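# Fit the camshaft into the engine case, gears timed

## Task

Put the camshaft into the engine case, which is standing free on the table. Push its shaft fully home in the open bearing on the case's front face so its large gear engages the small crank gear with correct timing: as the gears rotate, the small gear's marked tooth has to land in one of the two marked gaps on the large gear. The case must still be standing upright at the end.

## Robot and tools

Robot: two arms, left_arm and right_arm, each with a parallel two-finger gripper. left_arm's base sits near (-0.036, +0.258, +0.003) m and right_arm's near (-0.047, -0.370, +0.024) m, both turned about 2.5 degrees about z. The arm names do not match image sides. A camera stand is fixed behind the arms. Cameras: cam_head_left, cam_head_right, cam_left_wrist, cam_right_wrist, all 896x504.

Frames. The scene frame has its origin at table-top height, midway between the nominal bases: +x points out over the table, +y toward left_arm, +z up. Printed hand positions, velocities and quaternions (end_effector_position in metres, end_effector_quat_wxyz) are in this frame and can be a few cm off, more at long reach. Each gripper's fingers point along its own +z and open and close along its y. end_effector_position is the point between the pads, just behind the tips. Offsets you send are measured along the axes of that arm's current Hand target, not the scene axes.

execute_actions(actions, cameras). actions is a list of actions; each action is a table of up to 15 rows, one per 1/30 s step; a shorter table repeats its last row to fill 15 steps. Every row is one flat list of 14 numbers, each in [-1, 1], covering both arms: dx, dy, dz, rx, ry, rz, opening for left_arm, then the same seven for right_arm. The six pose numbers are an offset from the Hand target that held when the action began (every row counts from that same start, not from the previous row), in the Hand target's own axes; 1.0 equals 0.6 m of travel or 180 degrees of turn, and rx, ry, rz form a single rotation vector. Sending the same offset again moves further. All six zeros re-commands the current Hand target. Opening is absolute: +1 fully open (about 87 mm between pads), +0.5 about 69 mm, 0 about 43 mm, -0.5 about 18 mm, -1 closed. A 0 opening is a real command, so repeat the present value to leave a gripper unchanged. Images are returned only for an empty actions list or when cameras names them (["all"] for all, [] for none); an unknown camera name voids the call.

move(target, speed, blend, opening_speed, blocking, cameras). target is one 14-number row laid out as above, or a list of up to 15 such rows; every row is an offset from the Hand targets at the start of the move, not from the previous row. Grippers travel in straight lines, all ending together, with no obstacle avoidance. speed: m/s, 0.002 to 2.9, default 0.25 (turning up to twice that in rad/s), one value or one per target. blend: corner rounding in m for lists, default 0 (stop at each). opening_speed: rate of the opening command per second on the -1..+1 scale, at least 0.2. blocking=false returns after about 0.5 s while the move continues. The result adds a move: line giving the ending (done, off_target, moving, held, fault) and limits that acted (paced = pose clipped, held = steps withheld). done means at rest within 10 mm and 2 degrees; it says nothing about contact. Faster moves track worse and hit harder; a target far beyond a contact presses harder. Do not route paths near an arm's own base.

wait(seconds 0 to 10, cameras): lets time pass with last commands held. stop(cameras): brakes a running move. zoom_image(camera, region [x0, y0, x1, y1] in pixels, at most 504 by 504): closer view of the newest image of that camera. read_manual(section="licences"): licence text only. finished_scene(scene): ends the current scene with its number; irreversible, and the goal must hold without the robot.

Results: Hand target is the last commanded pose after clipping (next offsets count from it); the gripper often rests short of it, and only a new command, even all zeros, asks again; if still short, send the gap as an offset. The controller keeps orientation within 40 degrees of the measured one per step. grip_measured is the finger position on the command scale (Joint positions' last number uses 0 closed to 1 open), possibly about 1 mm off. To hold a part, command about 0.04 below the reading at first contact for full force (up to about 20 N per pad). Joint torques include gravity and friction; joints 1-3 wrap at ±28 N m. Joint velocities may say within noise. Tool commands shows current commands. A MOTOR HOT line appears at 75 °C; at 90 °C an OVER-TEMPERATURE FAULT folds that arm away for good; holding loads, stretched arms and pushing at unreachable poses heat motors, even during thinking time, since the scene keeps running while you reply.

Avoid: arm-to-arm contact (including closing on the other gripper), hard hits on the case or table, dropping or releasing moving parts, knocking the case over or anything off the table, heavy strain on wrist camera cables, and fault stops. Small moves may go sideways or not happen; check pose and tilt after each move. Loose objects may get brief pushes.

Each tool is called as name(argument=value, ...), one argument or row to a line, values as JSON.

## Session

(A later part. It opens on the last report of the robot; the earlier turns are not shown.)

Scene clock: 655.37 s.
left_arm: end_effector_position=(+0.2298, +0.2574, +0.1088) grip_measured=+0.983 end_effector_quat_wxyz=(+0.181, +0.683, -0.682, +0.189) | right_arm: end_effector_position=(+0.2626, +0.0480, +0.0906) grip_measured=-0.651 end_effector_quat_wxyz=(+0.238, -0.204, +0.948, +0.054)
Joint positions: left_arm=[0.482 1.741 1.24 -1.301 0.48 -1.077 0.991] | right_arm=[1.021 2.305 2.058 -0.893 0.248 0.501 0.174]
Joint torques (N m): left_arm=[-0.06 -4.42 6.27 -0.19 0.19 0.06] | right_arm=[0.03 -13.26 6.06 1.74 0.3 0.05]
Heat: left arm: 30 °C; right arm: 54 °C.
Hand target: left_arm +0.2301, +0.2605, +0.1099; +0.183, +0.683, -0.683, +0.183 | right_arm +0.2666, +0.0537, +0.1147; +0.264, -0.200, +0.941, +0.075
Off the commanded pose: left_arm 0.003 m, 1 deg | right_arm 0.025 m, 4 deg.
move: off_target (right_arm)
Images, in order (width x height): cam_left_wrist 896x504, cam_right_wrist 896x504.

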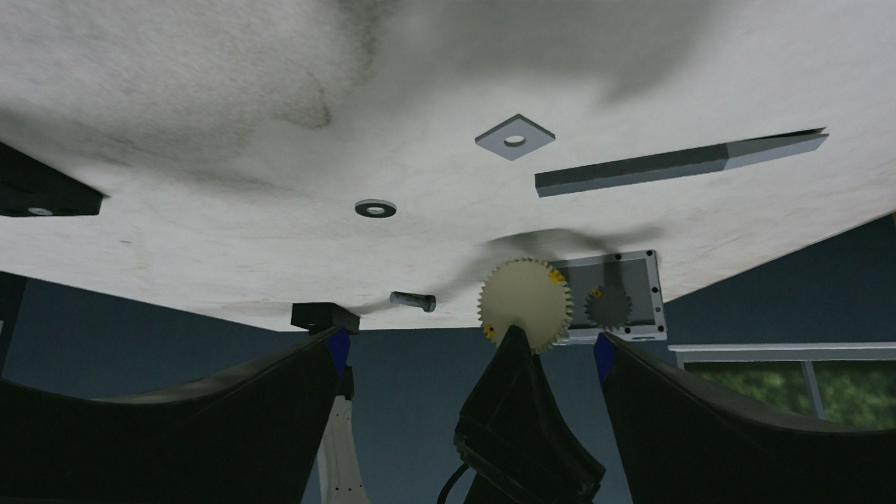

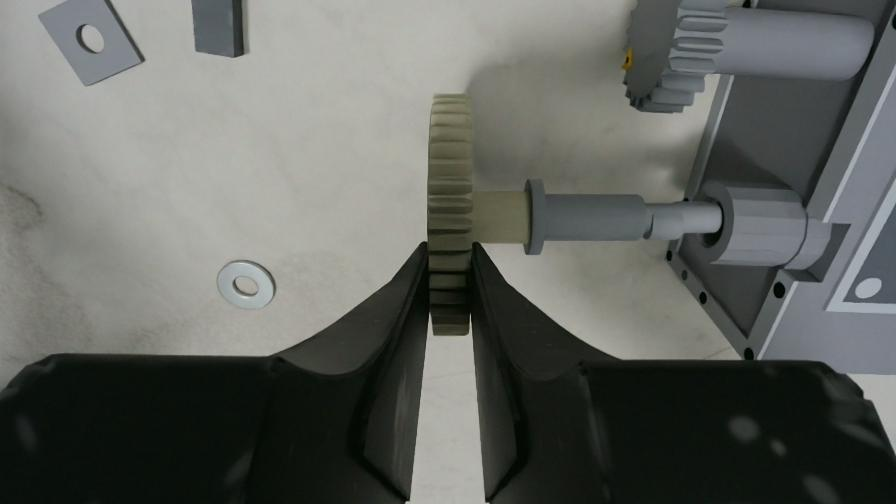

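move(
  target=[
    [0,0,0,0,0,0,1,0.0075,0,0.001,0,0,0,-0.75],
  ],
  speed=0.04,
  cameras=["cam_right_wrist"],
)

zoom_image(
  camera="cam_right_wrist",
  region=[670, 160, 770, 270],
)

Scene clock: 666.13 s.
left_arm: end_effector_position=(+0.2298, +0.2574, +0.1088) grip_measured=+0.983 end_effector_quat_wxyz=(+0.181, +0.683, -0.682, +0.189) | right_arm: end_effector_position=(+0.2608, +0.0452, +0.0856) grip_measured=-0.651 end_effector_quat_wxyz=(+0.236, -0.204, +0.948, +0.052)
Joint positions: left_arm=[0.482 1.741 1.24 -1.301 0.48 -1.077 0.991] | right_arm=[1.021 2.295 2.023 -0.873 0.248 0.501 0.174]
Joint torques (N m): left_arm=[-0.1 -4.45 6.28 -0.19 0.19 0.05] | right_arm=[0.38 -13.6 6.04 1.76 0.32 0.08]
Heat: left arm: 30 °C; right arm: 53 °C.
Hand target: left_arm +0.2301, +0.2605, +0.1099; +0.183, +0.683, -0.683, +0.183 | right_arm +0.2634, +0.0524, +0.1120; +0.264, -0.200, +0.941, +0.075
Off the commanded pose: left_arm 0.003 m, 1 deg | right_arm 0.027 m, 4 deg.
move: off_target (right_arm)
Images, in order (width x height): cam_right_wrist 896x504.

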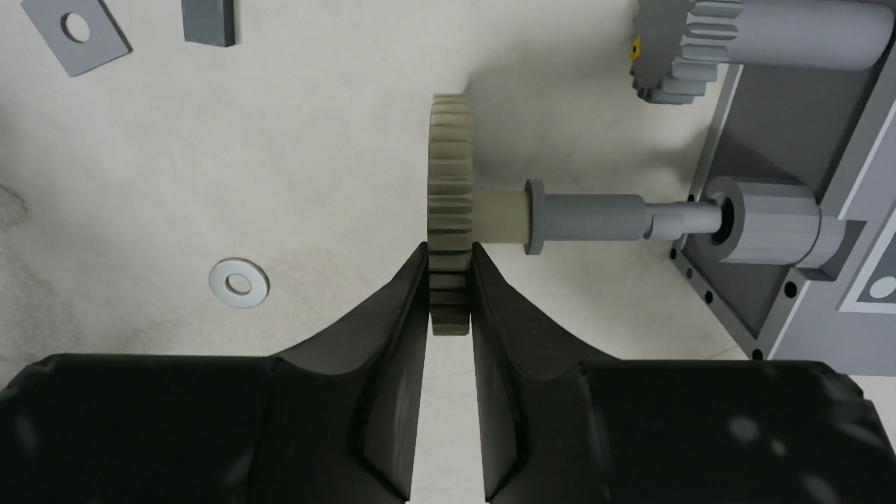

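Scaled by 4.582 from the camera's 896x504 image, which has a finer 1280x720 frame.

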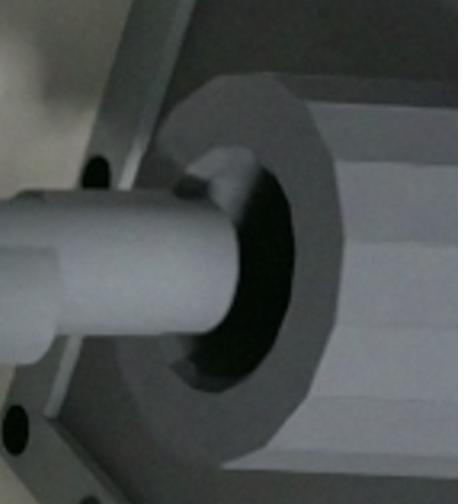

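move(
  target=[
    [0,0,0,0,0,0,1,0.001,-0.016,0,0,0,0,-0.75],
  ],
  speed=0.04,
  cameras=["cam_right_wrist"],
)

zoom_image(
  camera="cam_right_wrist",
  region=[670, 160, 770, 270],
)

Scene clock: 673.97 s.
left_arm: end_effector_position=(+0.2298, +0.2574, +0.1088) grip_measured=+0.983 end_effector_quat_wxyz=(+0.181, +0.683, -0.682, +0.189) | right_arm: end_effector_position=(+0.2592, +0.0426, +0.0861) grip_measured=-0.651 end_effector_quat_wxyz=(+0.240, -0.205, +0.947, +0.055)
Joint positions: left_arm=[0.482 1.741 1.24 -1.301 0.48 -1.077 0.991] | right_arm=[1.021 2.268 1.976 -0.843 0.248 0.497 0.174]
Joint torques (N m): left_arm=[-0.09 -4.44 6.3 -0.19 0.18 0.06] | right_arm=[-0.95 -13.44 5.96 1.71 0.25 -0.05]
Heat: left arm: 31 °C; right arm: 57 °C.
Hand target: left_arm +0.2301, +0.2605, +0.1099; +0.183, +0.683, -0.683, +0.183 | right_arm +0.2669, +0.0435, +0.1112; +0.264, -0.200, +0.941, +0.075
Off the commanded pose: left_arm 0.003 m, 1 deg | right_arm 0.026 m, 4 deg.
move: off_target (right_arm)
Images, in order (width x height): cam_right_wrist 896x504.

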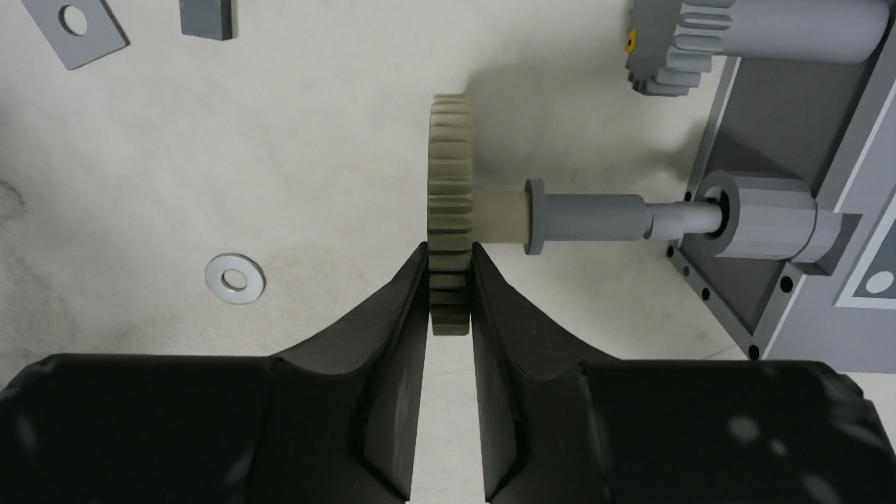

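Scaled by 4.582 from the camera's 896x504 image, which has a finer 1280x720 frame.

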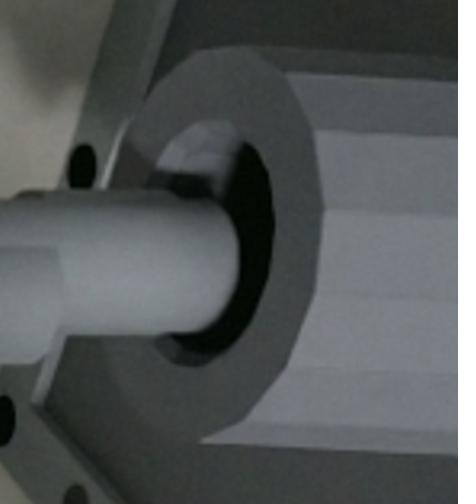

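move(
  target=[
    [0,0,0,0,0,0,1,-0.003,-0.01,0.0015,0,0,0,-0.75],
  ],
  speed=0.04,
  cameras=["cam_right_wrist","cam_left_wrist"],
)

zoom_image(
  camera="cam_right_wrist",
  region=[670, 160, 770, 270],
)

Scene clock: 681.63 s.
left_arm: end_effector_position=(+0.2298, +0.2574, +0.1088) grip_measured=+0.983 end_effector_quat_wxyz=(+0.181, +0.683, -0.682, +0.189) | right_arm: end_effector_position=(+0.2608, +0.0421, +0.0867) grip_measured=-0.651 end_effector_quat_wxyz=(+0.238, -0.205, +0.947, +0.063)
Joint positions: left_arm=[0.482 1.741 1.24 -1.301 0.48 -1.077 0.991] | right_arm=[1.012 2.261 1.965 -0.83 0.23 0.491 0.174]
Joint torques (N m): left_arm=[-0.1 -4.42 6.27 -0.18 0.18 0.06] | right_arm=[-1.31 -13.26 5.89 1.64 0.35 -0.11]
Heat: left arm: 31 °C; right arm: 59 °C.
Hand target: left_arm +0.2301, +0.2605, +0.1099; +0.183, +0.683, -0.683, +0.183 | right_arm +0.2713, +0.0388, +0.1112; +0.264, -0.199, +0.941, +0.075
Off the commanded pose: left_arm 0.003 m, 1 deg | right_arm 0.027 m, 3 deg.
move: off_target (right_arm)
Images, in order (width x height): cam_left_wrist 896x504, cam_right_wrist 896x504.

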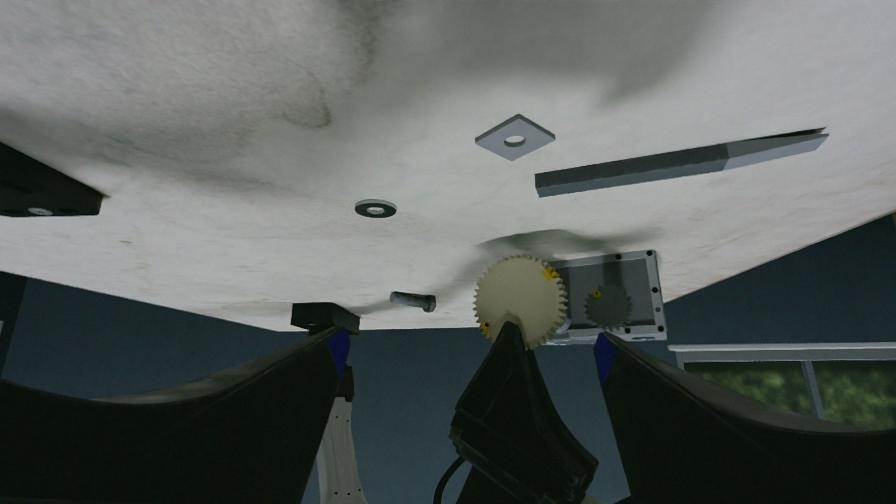

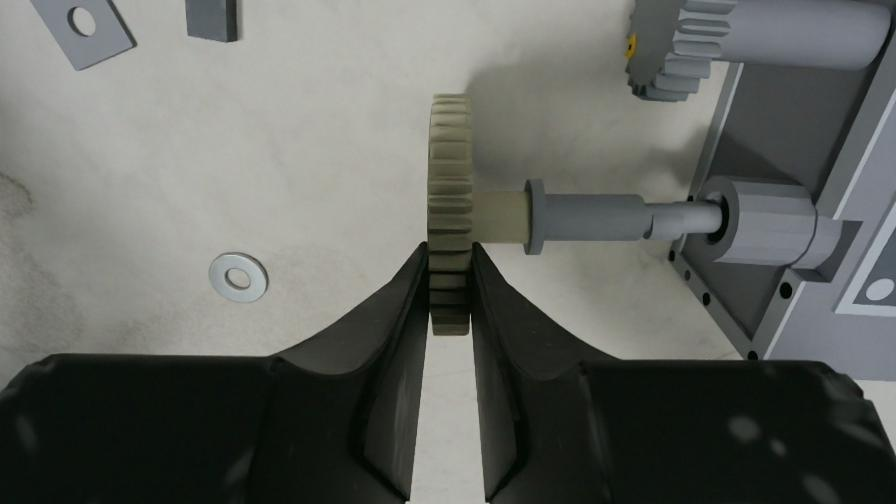

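Scaled by 4.582 from the camera's 896x504 image, which has a finer 1280x720 frame.

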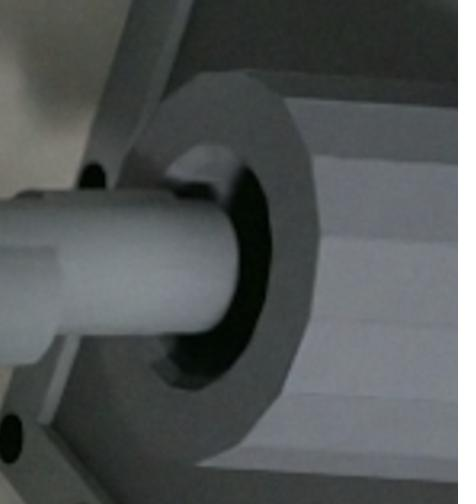

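move(
  target=[
    [0,0,0,0,0,0,1,-0.001,-0.017,-0.002,0.005,0,-0.003,-0.75],
  ],
  speed=0.05,
  cameras=["cam_right_wrist","cam_left_wrist"],
)

zoom_image(
  camera="cam_right_wrist",
  region=[670, 160, 770, 270],
)

Scene clock: 695.97 s.
left_arm: end_effector_position=(+0.2298, +0.2574, +0.1088) grip_measured=+0.983 end_effector_quat_wxyz=(+0.181, +0.683, -0.682, +0.189) | right_arm: end_effector_position=(+0.2603, +0.0412, +0.0880) grip_measured=-0.651 end_effector_quat_wxyz=(+0.237, -0.210, +0.946, +0.070)
Joint positions: left_arm=[0.482 1.741 1.24 -1.301 0.48 -1.077 0.991] | right_arm=[1.008 2.248 1.948 -0.818 0.214 0.48 0.174]
Joint torques (N m): left_arm=[-0.09 -4.42 6.28 -0.19 0.19 0.05] | right_arm=[-1.85 -13.31 5.81 1.52 0.54 -0.15]
Heat: left arm: 31 °C; right arm: 58 °C.
Hand target: left_arm +0.2301, +0.2605, +0.1099; +0.183, +0.683, -0.683, +0.183 | right_arm +0.2755, +0.0294, +0.1122; +0.266, -0.202, +0.940, +0.066
Off the commanded pose: left_arm 0.003 m, 1 deg | right_arm 0.031 m, 4 deg.
move: off_target (right_arm)
Images, in order (width x height): cam_left_wrist 896x504, cam_right_wrist 896x504.

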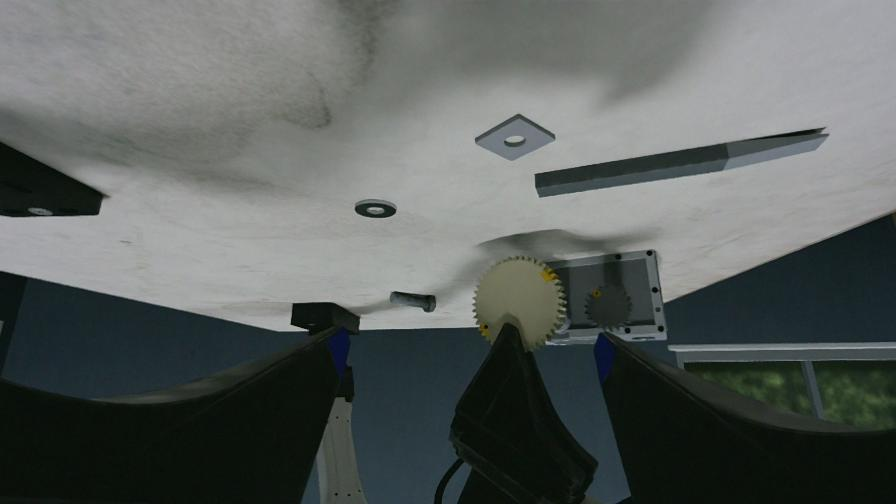

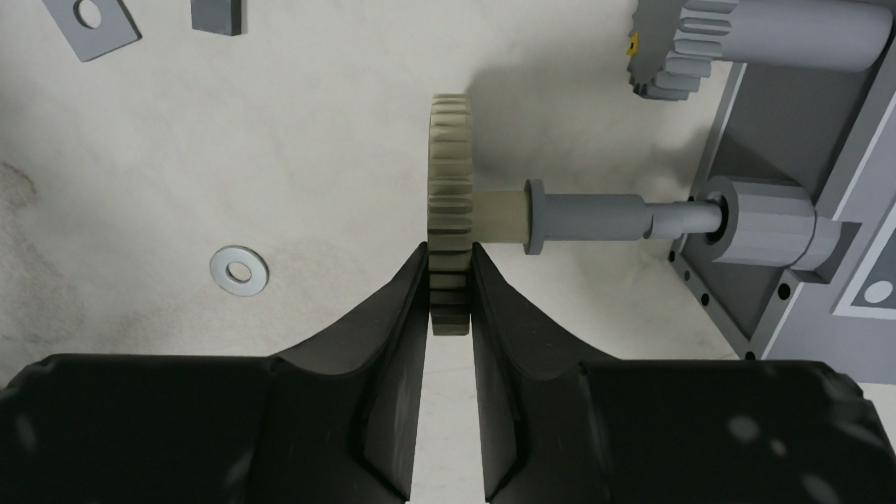

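Scaled by 4.582 from the camera's 896x504 image, which has a finer 1280x720 frame.

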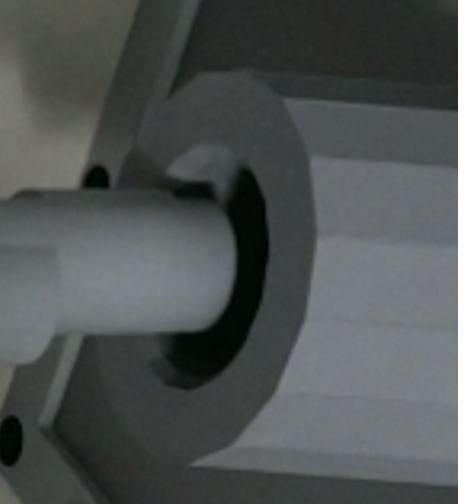

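move(
  target=[
    [0,0,0,0,0,0,1,-0.0053,0.0367,-0.0027,-0.0038,0,0.0023,-0.75],
  ],
  speed=0.05,
  cameras=["cam_right_wrist","cam_left_wrist"],
)

zoom_image(
  camera="cam_right_wrist",
  region=[670, 160, 770, 270],
)

zoom_image(
  camera="cam_left_wrist",
  region=[430, 220, 680, 360],
)

Scene clock: 720.30 s.
left_arm: end_effector_position=(+0.2298, +0.2574, +0.1088) grip_measured=+0.983 end_effector_quat_wxyz=(+0.181, +0.683, -0.682, +0.189) | right_arm: end_effector_position=(+0.2614, +0.0400, +0.0941) grip_measured=-0.650 end_effector_quat_wxyz=(+0.237, -0.206, +0.947, +0.064)
Joint positions: left_arm=[0.482 1.741 1.24 -1.301 0.48 -1.077 0.991] | right_arm=[1.008 2.253 1.983 -0.855 0.225 0.486 0.175]
Joint torques (N m): left_arm=[-0.14 -4.45 6.3 -0.19 0.19 0.05] | right_arm=[0.66 -10.13 11.32 1.46 0.51 0.12]
Heat: left arm: 31 °C; right arm: 56 °C.
Hand target: left_arm +0.2301, +0.2605, +0.1099; +0.183, +0.683, -0.683, +0.183 | right_arm +0.2681, +0.0502, +0.1155; +0.265, -0.200, +0.941, +0.073
Off the commanded pose: left_arm 0.003 m, 1 deg | right_arm 0.025 m, 4 deg.
move: off_target (right_arm)
Images, in order (width x height): cam_left_wrist 896x504, cam_right_wrist 896x504.

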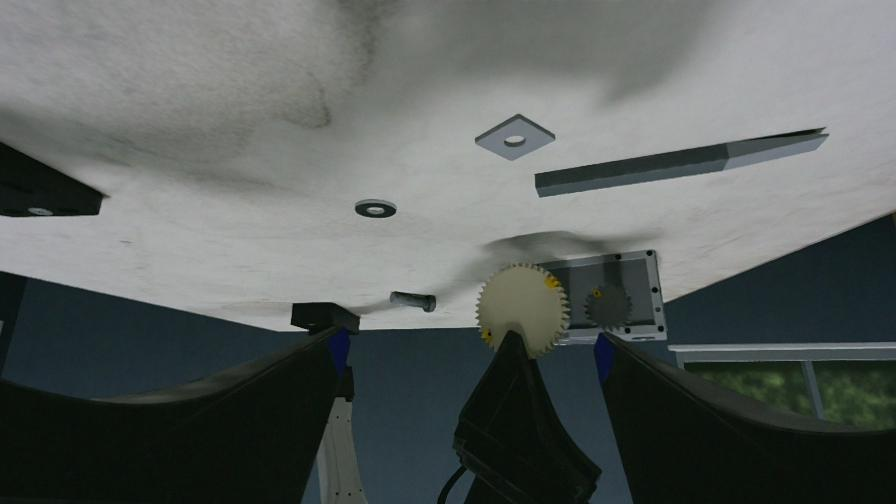

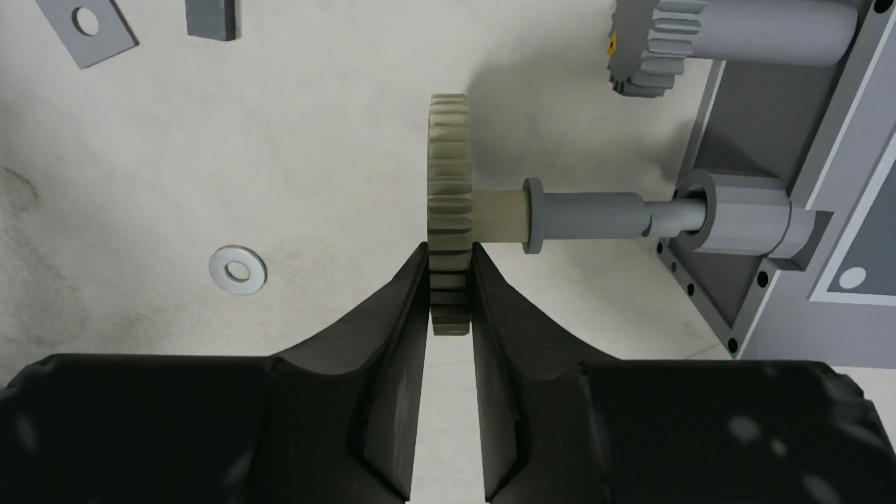

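Scaled by 4.582 from the camera's 896x504 image, which has a finer 1280x720 frame.

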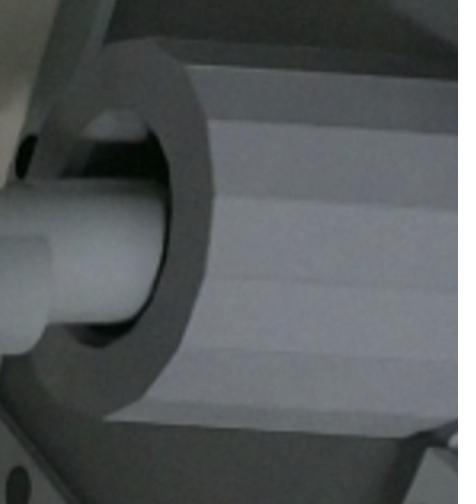

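Scaled by 2.016 from the camera's 896x504 image, which has a finer 1280x720 frame.

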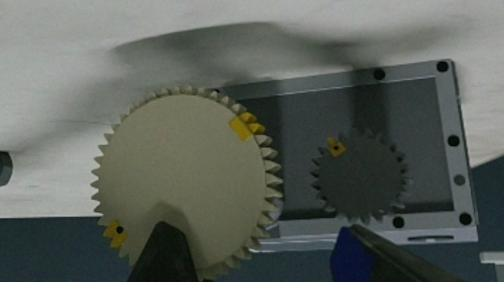

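move(
  target=[
    [0,0,0,0,0,0,1,0.0035,0,0.0095,0.0062,0,-0.0037,-0.75],
  ],
  speed=0.05,
  cameras=["cam_right_wrist"],
)

zoom_image(
  camera="cam_right_wrist",
  region=[600, 120, 800, 300],
)

Scene clock: 735.30 s.
left_arm: end_effector_position=(+0.2298, +0.2574, +0.1088) grip_measured=+0.983 end_effector_quat_wxyz=(+0.181, +0.683, -0.682, +0.189) | right_arm: end_effector_position=(+0.2622, +0.0396, +0.0912) grip_measured=-0.651 end_effector_quat_wxyz=(+0.240, -0.207, +0.947, +0.051)
Joint positions: left_arm=[0.482 1.741 1.24 -1.301 0.48 -1.077 0.991] | right_arm=[1.015 2.268 1.998 -0.867 0.25 0.486 0.175]
Joint torques (N m): left_arm=[-0.09 -4.42 6.28 -0.18 0.18 0.06] | right_arm=[0.61 -9.87 11.02 1.52 0.47 0.1]
Heat: left arm: 31 °C; right arm: 52 °C.
Hand target: left_arm +0.2301, +0.2605, +0.1099; +0.183, +0.683, -0.683, +0.183 | right_arm +0.2691, +0.0508, +0.1096; +0.267, -0.203, +0.940, +0.062
Off the commanded pose: left_arm 0.003 m, 1 deg | right_arm 0.023 m, 3 deg.
move: off_target (right_arm)
Images, in order (width x height): cam_right_wrist 896x504.

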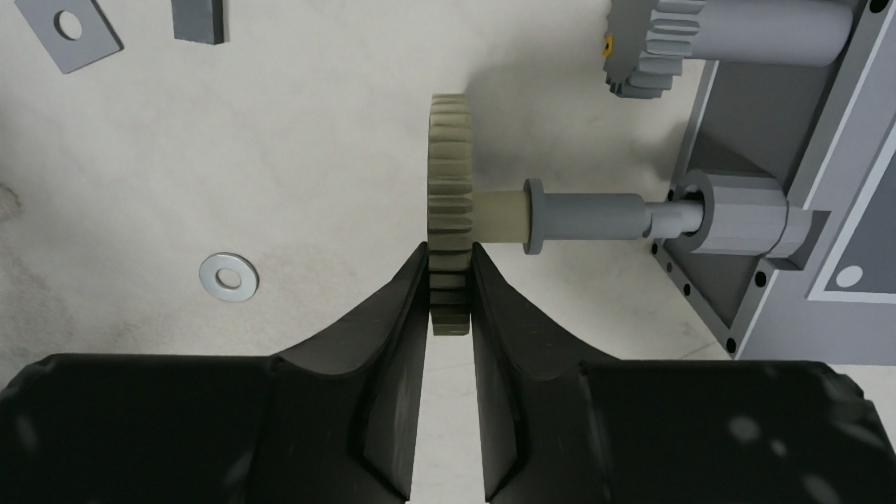

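Scaled by 2.520 from the camera's 896x504 image, which has a finer 1280x720 frame.

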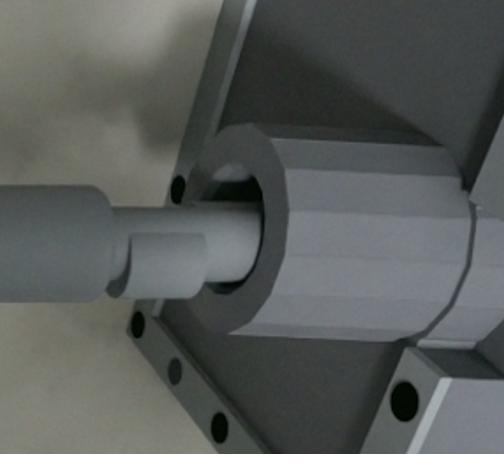

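move(
  target=[
    [0,0,0,0,0,0,1,-0.0045,-0.005,0.0065,0.0042,0,0.0072,-0.75],
  ],
  speed=0.05,
  cameras=["cam_right_wrist"],
)

zoom_image(
  camera="cam_right_wrist",
  region=[600, 120, 800, 300],
)

Scene clock: 757.27 s.
left_arm: end_effector_position=(+0.2298, +0.2574, +0.1088) grip_measured=+0.983 end_effector_quat_wxyz=(+0.181, +0.683, -0.682, +0.189) | right_arm: end_effector_position=(+0.2645, +0.0403, +0.0904) grip_measured=-0.651 end_effector_quat_wxyz=(+0.242, -0.202, +0.948, +0.047)
Joint positions: left_arm=[0.482 1.741 1.24 -1.301 0.48 -1.077 0.991] | right_arm=[1.015 2.282 2.019 -0.878 0.262 0.497 0.175]
Joint torques (N m): left_arm=[-0.1 -4.42 6.28 -0.19 0.19 0.05] | right_arm=[0.05 -9.74 10.88 1.54 0.43 0.16]
Heat: left arm: 31 °C; right arm: 54 °C.
Hand target: left_arm +0.2301, +0.2605, +0.1099; +0.183, +0.683, -0.683, +0.183 | right_arm +0.2743, +0.0499, +0.1077; +0.268, -0.190, +0.943, +0.059
Off the commanded pose: left_arm 0.003 m, 1 deg | right_arm 0.022 m, 4 deg.
move: off_target (right_arm)
Images, in order (width x height): cam_right_wrist 896x504.

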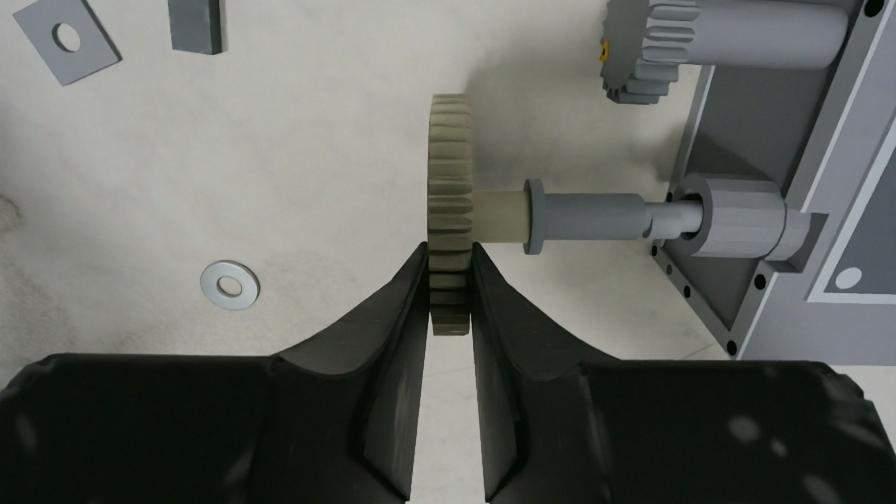

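Scaled by 2.520 from the camera's 896x504 image, which has a finer 1280x720 frame.

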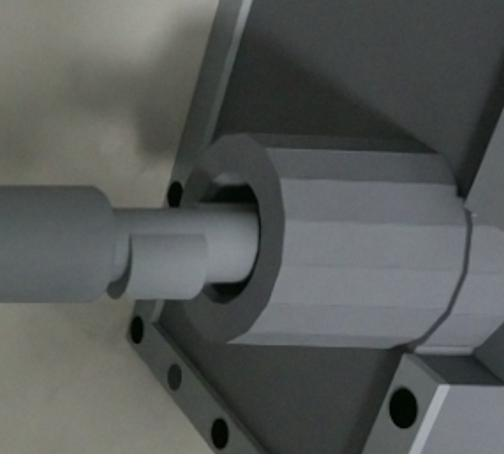

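move(
  target=[
    [0,0,0,0,0,0,1,0,-0.015,0.0015,0,0,0,-0.75],
  ],
  speed=0.05,
  cameras=["cam_right_wrist"],
)

zoom_image(
  camera="cam_right_wrist",
  region=[600, 120, 800, 300],
)

Scene clock: 763.77 s.
left_arm: end_effector_position=(+0.2298, +0.2574, +0.1088) grip_measured=+0.983 end_effector_quat_wxyz=(+0.181, +0.683, -0.682, +0.189) | right_arm: end_effector_position=(+0.2653, +0.0396, +0.0905) grip_measured=-0.651 end_effector_quat_wxyz=(+0.242, -0.201, +0.948, +0.047)
Joint positions: left_arm=[0.482 1.741 1.24 -1.301 0.48 -1.077 0.991] | right_arm=[1.013 2.282 2.019 -0.879 0.262 0.497 0.175]
Joint torques (N m): left_arm=[-0.09 -4.45 6.3 -0.19 0.18 0.05] | right_arm=[-1.14 -11.32 7.39 1.76 0.37 -0.02]
Heat: left arm: 31 °C; right arm: 52 °C.
Hand target: left_arm +0.2301, +0.2605, +0.1099; +0.183, +0.683, -0.683, +0.183 | right_arm +0.2782, +0.0418, +0.1070; +0.268, -0.191, +0.943, +0.059
Off the commanded pose: left_arm 0.003 m, 1 deg | right_arm 0.021 m, 4 deg.
move: off_target (right_arm)
Images, in order (width x height): cam_right_wrist 896x504.

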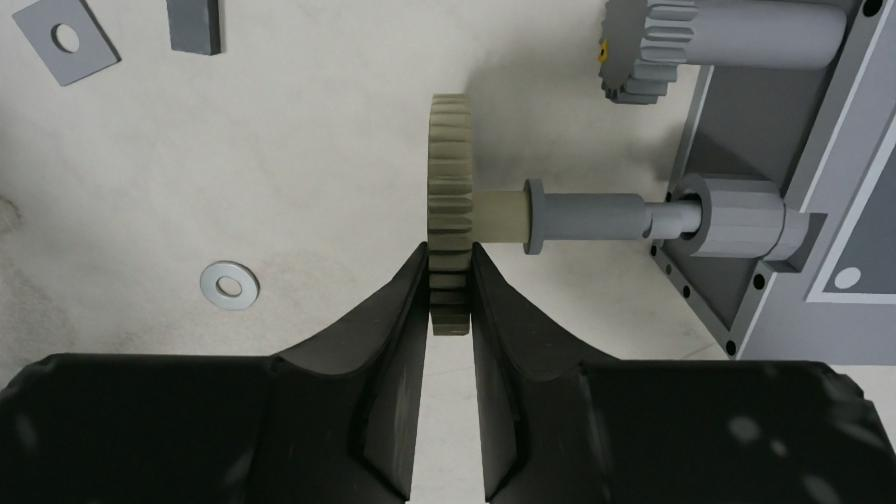

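Scaled by 2.520 from the camera's 896x504 image, which has a finer 1280x720 frame.

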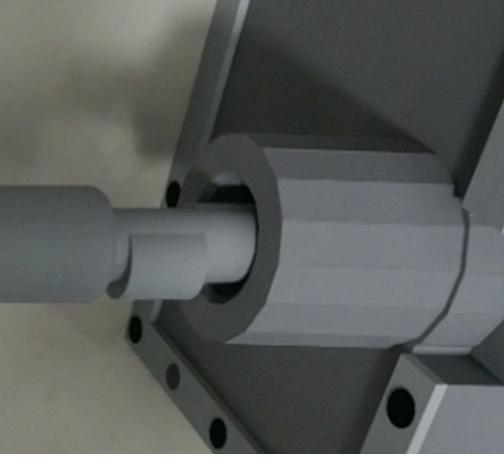

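move(
  target=[
    [0,0,0,0,0,0,1,0,-0.015,0,0,0,0,-0.75],
  ],
  speed=0.05,
  cameras=["cam_right_wrist","cam_left_wrist"],
)

zoom_image(
  camera="cam_right_wrist",
  region=[600, 120, 800, 300],
)

Scene clock: 772.80 s.
left_arm: end_effector_position=(+0.2298, +0.2574, +0.1088) grip_measured=+0.983 end_effector_quat_wxyz=(+0.181, +0.683, -0.682, +0.189) | right_arm: end_effector_position=(+0.2713, +0.0314, +0.0854) grip_measured=-0.651 end_effector_quat_wxyz=(+0.240, -0.197, +0.950, +0.041)
Joint positions: left_arm=[0.482 1.741 1.24 -1.301 0.48 -1.077 0.991] | right_arm=[0.995 2.28 1.997 -0.867 0.262 0.488 0.175]
Joint torques (N m): left_arm=[-0.09 -4.45 6.3 -0.19 0.19 0.05] | right_arm=[-0.98 -12.89 5.67 1.84 0.34 -0.08]
Heat: left arm: 31 °C; right arm: 51 °C.
Hand target: left_arm +0.2301, +0.2605, +0.1099; +0.183, +0.683, -0.683, +0.183 | right_arm +0.2816, +0.0335, +0.1068; +0.268, -0.191, +0.943, +0.059
Off the commanded pose: left_arm 0.003 m, 1 deg | right_arm 0.024 m, 4 deg.
move: off_target (right_arm)
Images, in order (width x height): cam_left_wrist 896x504, cam_right_wrist 896x504.

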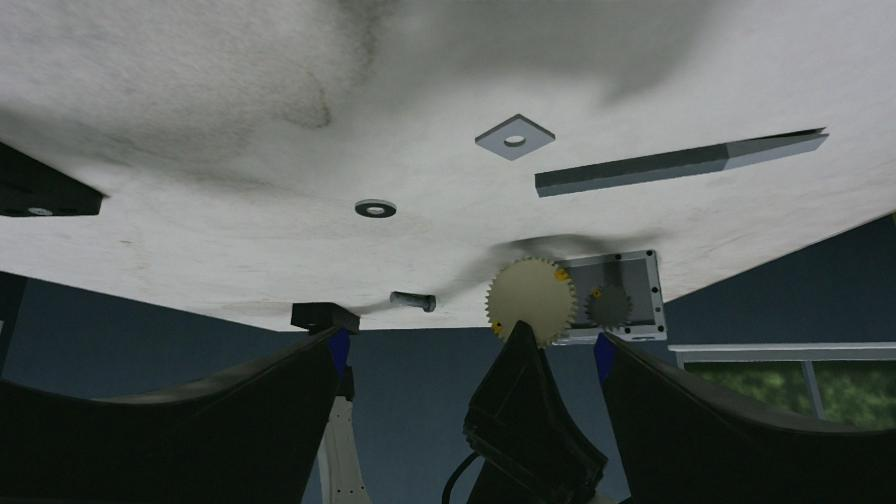

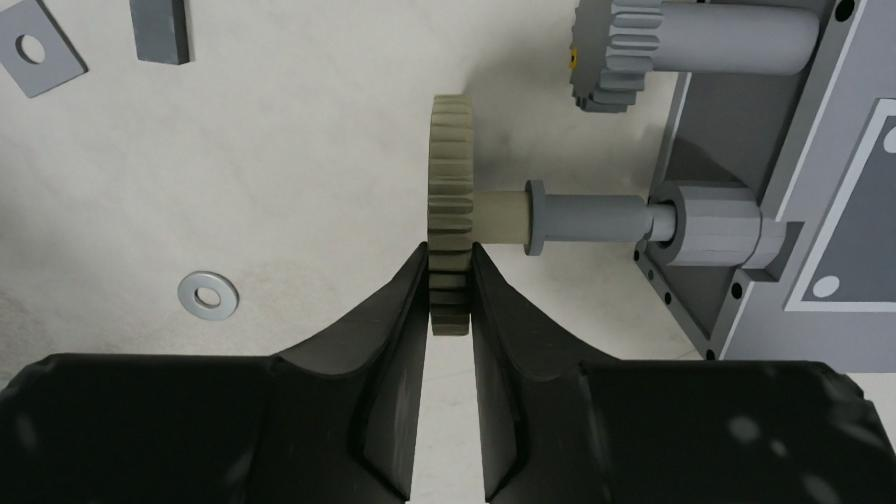

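Scaled by 2.520 from the camera's 896x504 image, which has a finer 1280x720 frame.

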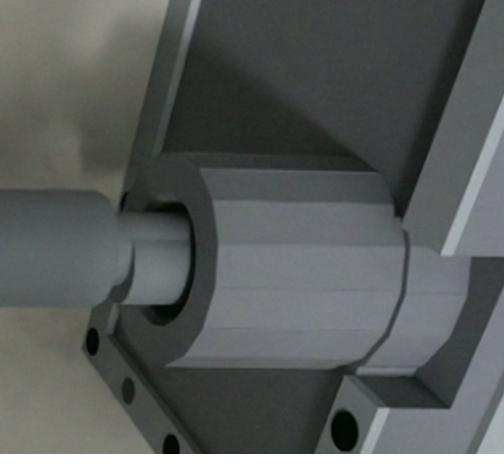

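move(
  target=[
    [0,0,0,0,0,0,1,-0.003,0,-0.0062,-0.003,0,0.0018,-0.75],
  ],
  speed=0.05,
  cameras=["cam_right_wrist"],
)

zoom_image(
  camera="cam_right_wrist",
  region=[600, 120, 800, 300],
)

Scene clock: 781.20 s.
left_arm: end_effector_position=(+0.2298, +0.2574, +0.1088) grip_measured=+0.983 end_effector_quat_wxyz=(+0.181, +0.683, -0.682, +0.189) | right_arm: end_effector_position=(+0.2728, +0.0309, +0.0865) grip_measured=-0.651 end_effector_quat_wxyz=(+0.241, -0.195, +0.950, +0.042)
Joint positions: left_arm=[0.482 1.741 1.24 -1.301 0.48 -1.077 0.991] | right_arm=[0.991 2.278 1.997 -0.866 0.26 0.488 0.175]
Joint torques (N m): left_arm=[-0.09 -4.42 6.3 -0.19 0.19 0.06] | right_arm=[-1.02 -13.26 5.79 1.79 0.25 -0.03]
Heat: left arm: 31 °C; right arm: 54 °C.
Hand target: left_arm +0.2301, +0.2605, +0.1099; +0.183, +0.683, -0.683, +0.183 | right_arm +0.2813, +0.0334, +0.1110; +0.267, -0.189, +0.943, +0.064
Off the commanded pose: left_arm 0.003 m, 1 deg | right_arm 0.026 m, 4 deg.
move: off_target (right_arm)
Images, in order (width x height): cam_right_wrist 896x504.

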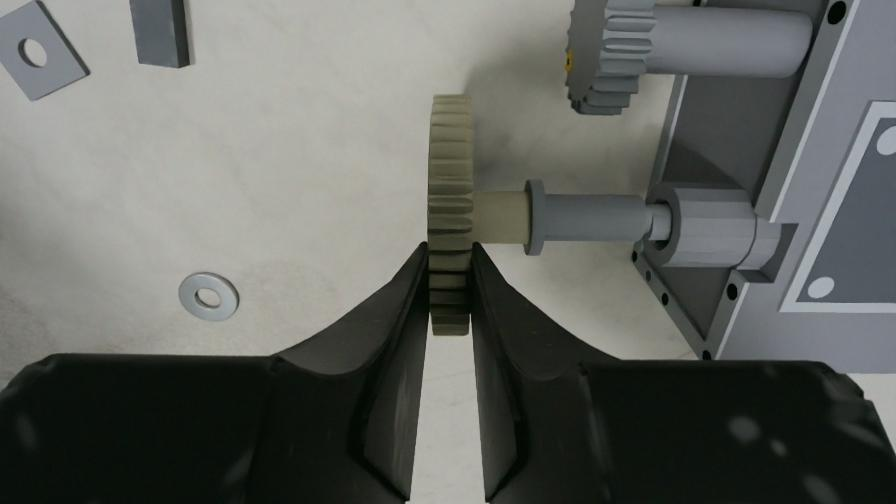

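Scaled by 2.520 from the camera's 896x504 image, which has a finer 1280x720 frame.

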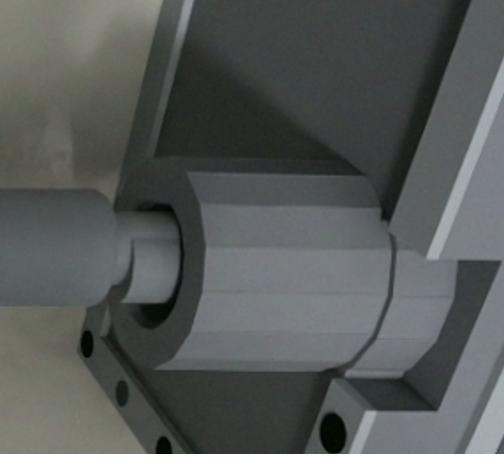

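move(
  target=[
    [0,0,0,0,0,0,1,0.004,0.002,-0.006,0,0,0,-0.75],
  ],
  speed=0.05,
  cameras=["cam_right_wrist"],
)

zoom_image(
  camera="cam_right_wrist",
  region=[600, 120, 800, 300],
)

Scene clock: 787.00 s.
left_arm: end_effector_position=(+0.2298, +0.2574, +0.1088) grip_measured=+0.983 end_effector_quat_wxyz=(+0.181, +0.683, -0.682, +0.189) | right_arm: end_effector_position=(+0.2712, +0.0287, +0.0869) grip_measured=-0.651 end_effector_quat_wxyz=(+0.240, -0.195, +0.950, +0.042)
Joint positions: left_arm=[0.482 1.741 1.24 -1.301 0.48 -1.077 0.991] | right_arm=[0.991 2.267 1.981 -0.862 0.26 0.488 0.175]
Joint torques (N m): left_arm=[-0.08 -4.41 6.28 -0.19 0.18 0.06] | right_arm=[-0.4 -13.46 6.01 1.73 0.25 -0.01]
Heat: left arm: 31 °C; right arm: 56 °C.
Hand target: left_arm +0.2301, +0.2605, +0.1099; +0.183, +0.683, -0.683, +0.183 | right_arm +0.2772, +0.0329, +0.1128; +0.267, -0.189, +0.943, +0.064
Off the commanded pose: left_arm 0.003 m, 1 deg | right_arm 0.027 m, 4 deg.
move: off_target (right_arm)
Images, in order (width x height): cam_right_wrist 896x504.

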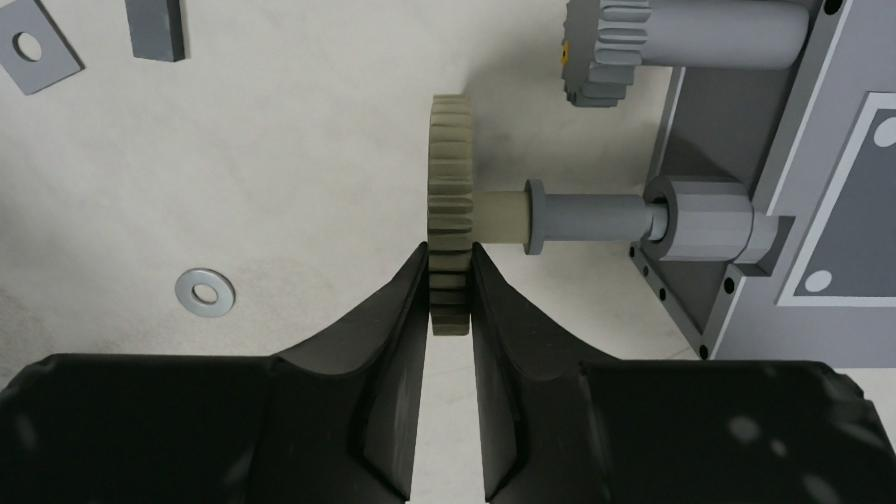

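Scaled by 2.520 from the camera's 896x504 image, which has a finer 1280x720 frame.

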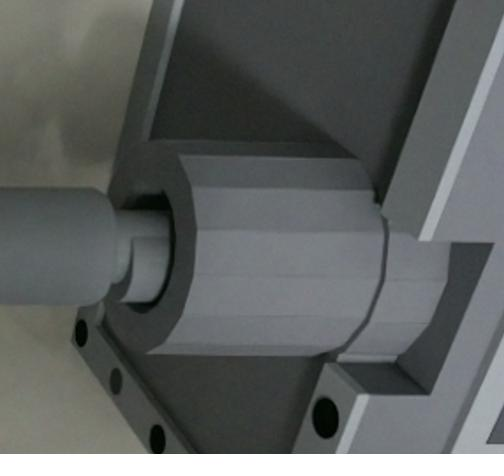

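move(
  target=[
    [0,0,0,0,0,0,1,0,-0.016,-0.002,0,0,0,-0.75],
  ],
  speed=0.05,
  cameras=["cam_right_wrist"],
)

zoom_image(
  camera="cam_right_wrist",
  region=[600, 120, 800, 300],
)

Scene clock: 793.23 s.
left_arm: end_effector_position=(+0.2298, +0.2574, +0.1088) grip_measured=+0.983 end_effector_quat_wxyz=(+0.181, +0.683, -0.682, +0.189) | right_arm: end_effector_position=(+0.2733, +0.0225, +0.0878) grip_measured=-0.651 end_effector_quat_wxyz=(+0.241, -0.193, +0.950, +0.045)
Joint positions: left_arm=[0.482 1.741 1.24 -1.301 0.48 -1.077 0.991] | right_arm=[0.978 2.242 1.941 -0.839 0.251 0.48 0.175]
Joint torques (N m): left_arm=[-0.08 -4.42 6.27 -0.19 0.18 0.05] | right_arm=[-0.73 -13.33 6.04 1.68 0.31 -0.07]
Heat: left arm: 31 °C; right arm: 58 °C.
Hand target: left_arm +0.2301, +0.2605, +0.1099; +0.183, +0.683, -0.683, +0.183 | right_arm +0.2803, +0.0238, +0.1137; +0.267, -0.189, +0.943, +0.064
Off the commanded pose: left_arm 0.003 m, 1 deg | right_arm 0.027 m, 4 deg.
move: off_target (right_arm)
Images, in order (width x height): cam_right_wrist 896x504.

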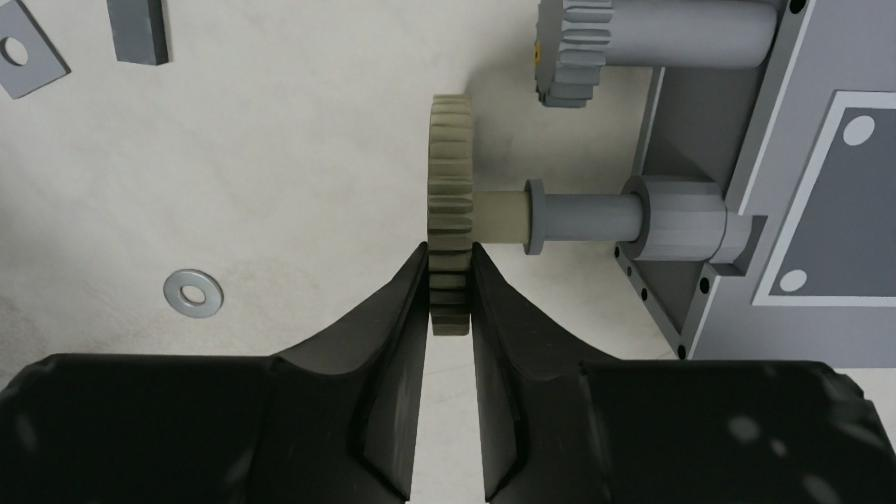

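Scaled by 2.520 from the camera's 896x504 image, which has a finer 1280x720 frame.

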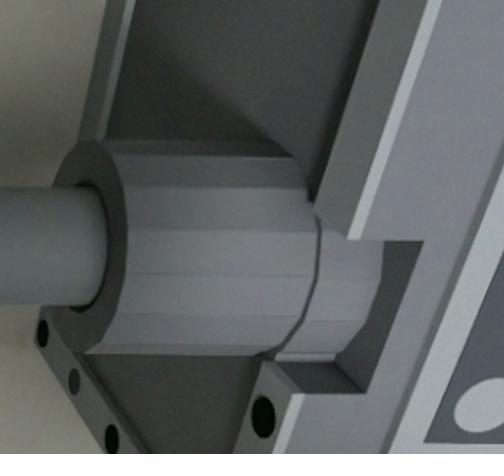

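move(
  target=[
    [0,0,0,0,0,0,1,0,-0.014,0,0,0,0,-0.75],
  ],
  speed=0.05,
  cameras=["cam_right_wrist","cam_left_wrist"],
)

zoom_image(
  camera="cam_right_wrist",
  region=[580, 120, 780, 300],
)

zoom_image(
  camera="cam_left_wrist",
  region=[430, 220, 680, 360],
)

Scene clock: 799.80 s.
left_arm: end_effector_position=(+0.2298, +0.2574, +0.1088) grip_measured=+0.983 end_effector_quat_wxyz=(+0.181, +0.683, -0.682, +0.189) | right_arm: end_effector_position=(+0.2754, +0.0185, +0.0883) grip_measured=-0.651 end_effector_quat_wxyz=(+0.241, -0.194, +0.950, +0.051)
Joint positions: left_arm=[0.482 1.741 1.24 -1.301 0.48 -1.077 0.991] | right_arm=[0.966 2.222 1.909 -0.816 0.237 0.468 0.175]
Joint torques (N m): left_arm=[-0.09 -4.41 6.28 -0.19 0.18 0.06] | right_arm=[-1.05 -13.24 6.02 1.63 0.34 -0.08]
Heat: left arm: 31 °C; right arm: 58 °C.
Hand target: left_arm +0.2301, +0.2605, +0.1099; +0.183, +0.683, -0.683, +0.183 | right_arm +0.2837, +0.0160, +0.1134; +0.267, -0.189, +0.943, +0.064
Off the commanded pose: left_arm 0.003 m, 1 deg | right_arm 0.027 m, 3 deg.
move: off_target (right_arm)
Images, in order (width x height): cam_left_wrist 896x504, cam_right_wrist 896x504.

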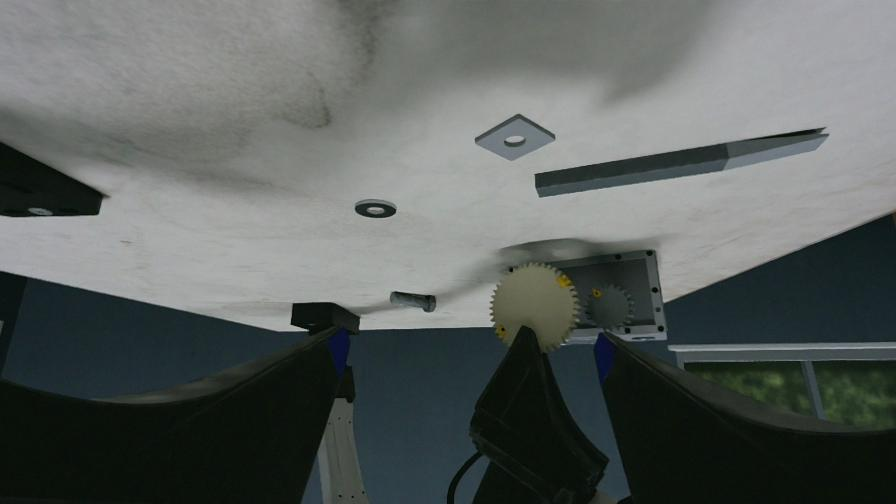

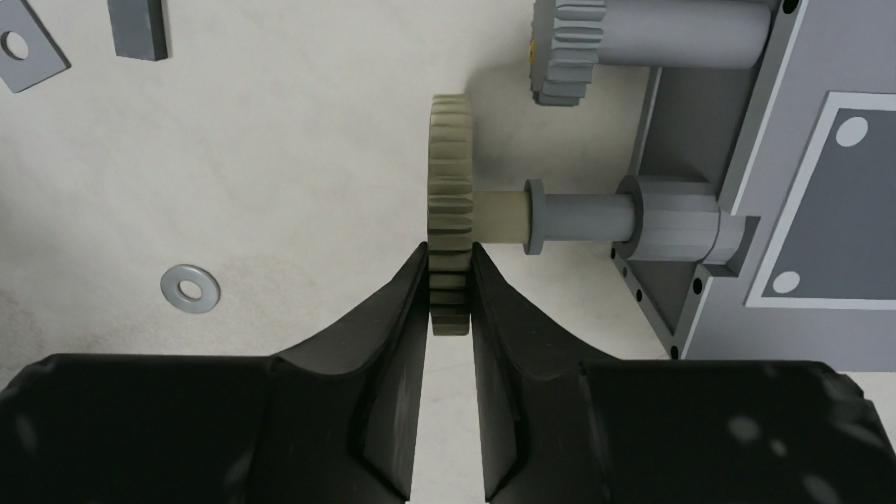

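Scaled by 2.520 from the camera's 896x504 image, which has a finer 1280x720 frame.

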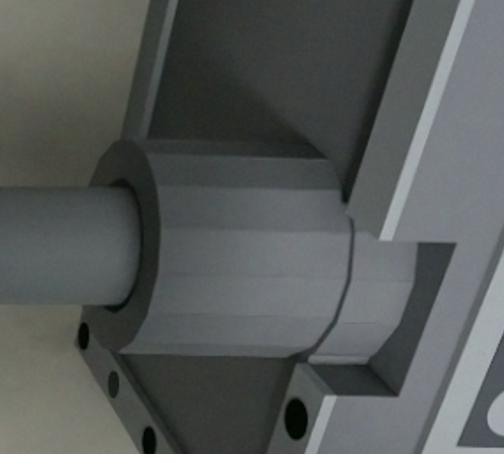

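Scaled by 2.016 from the camera's 896x504 image, which has a finer 1280x720 frame.

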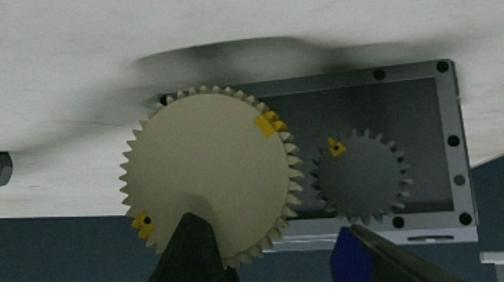

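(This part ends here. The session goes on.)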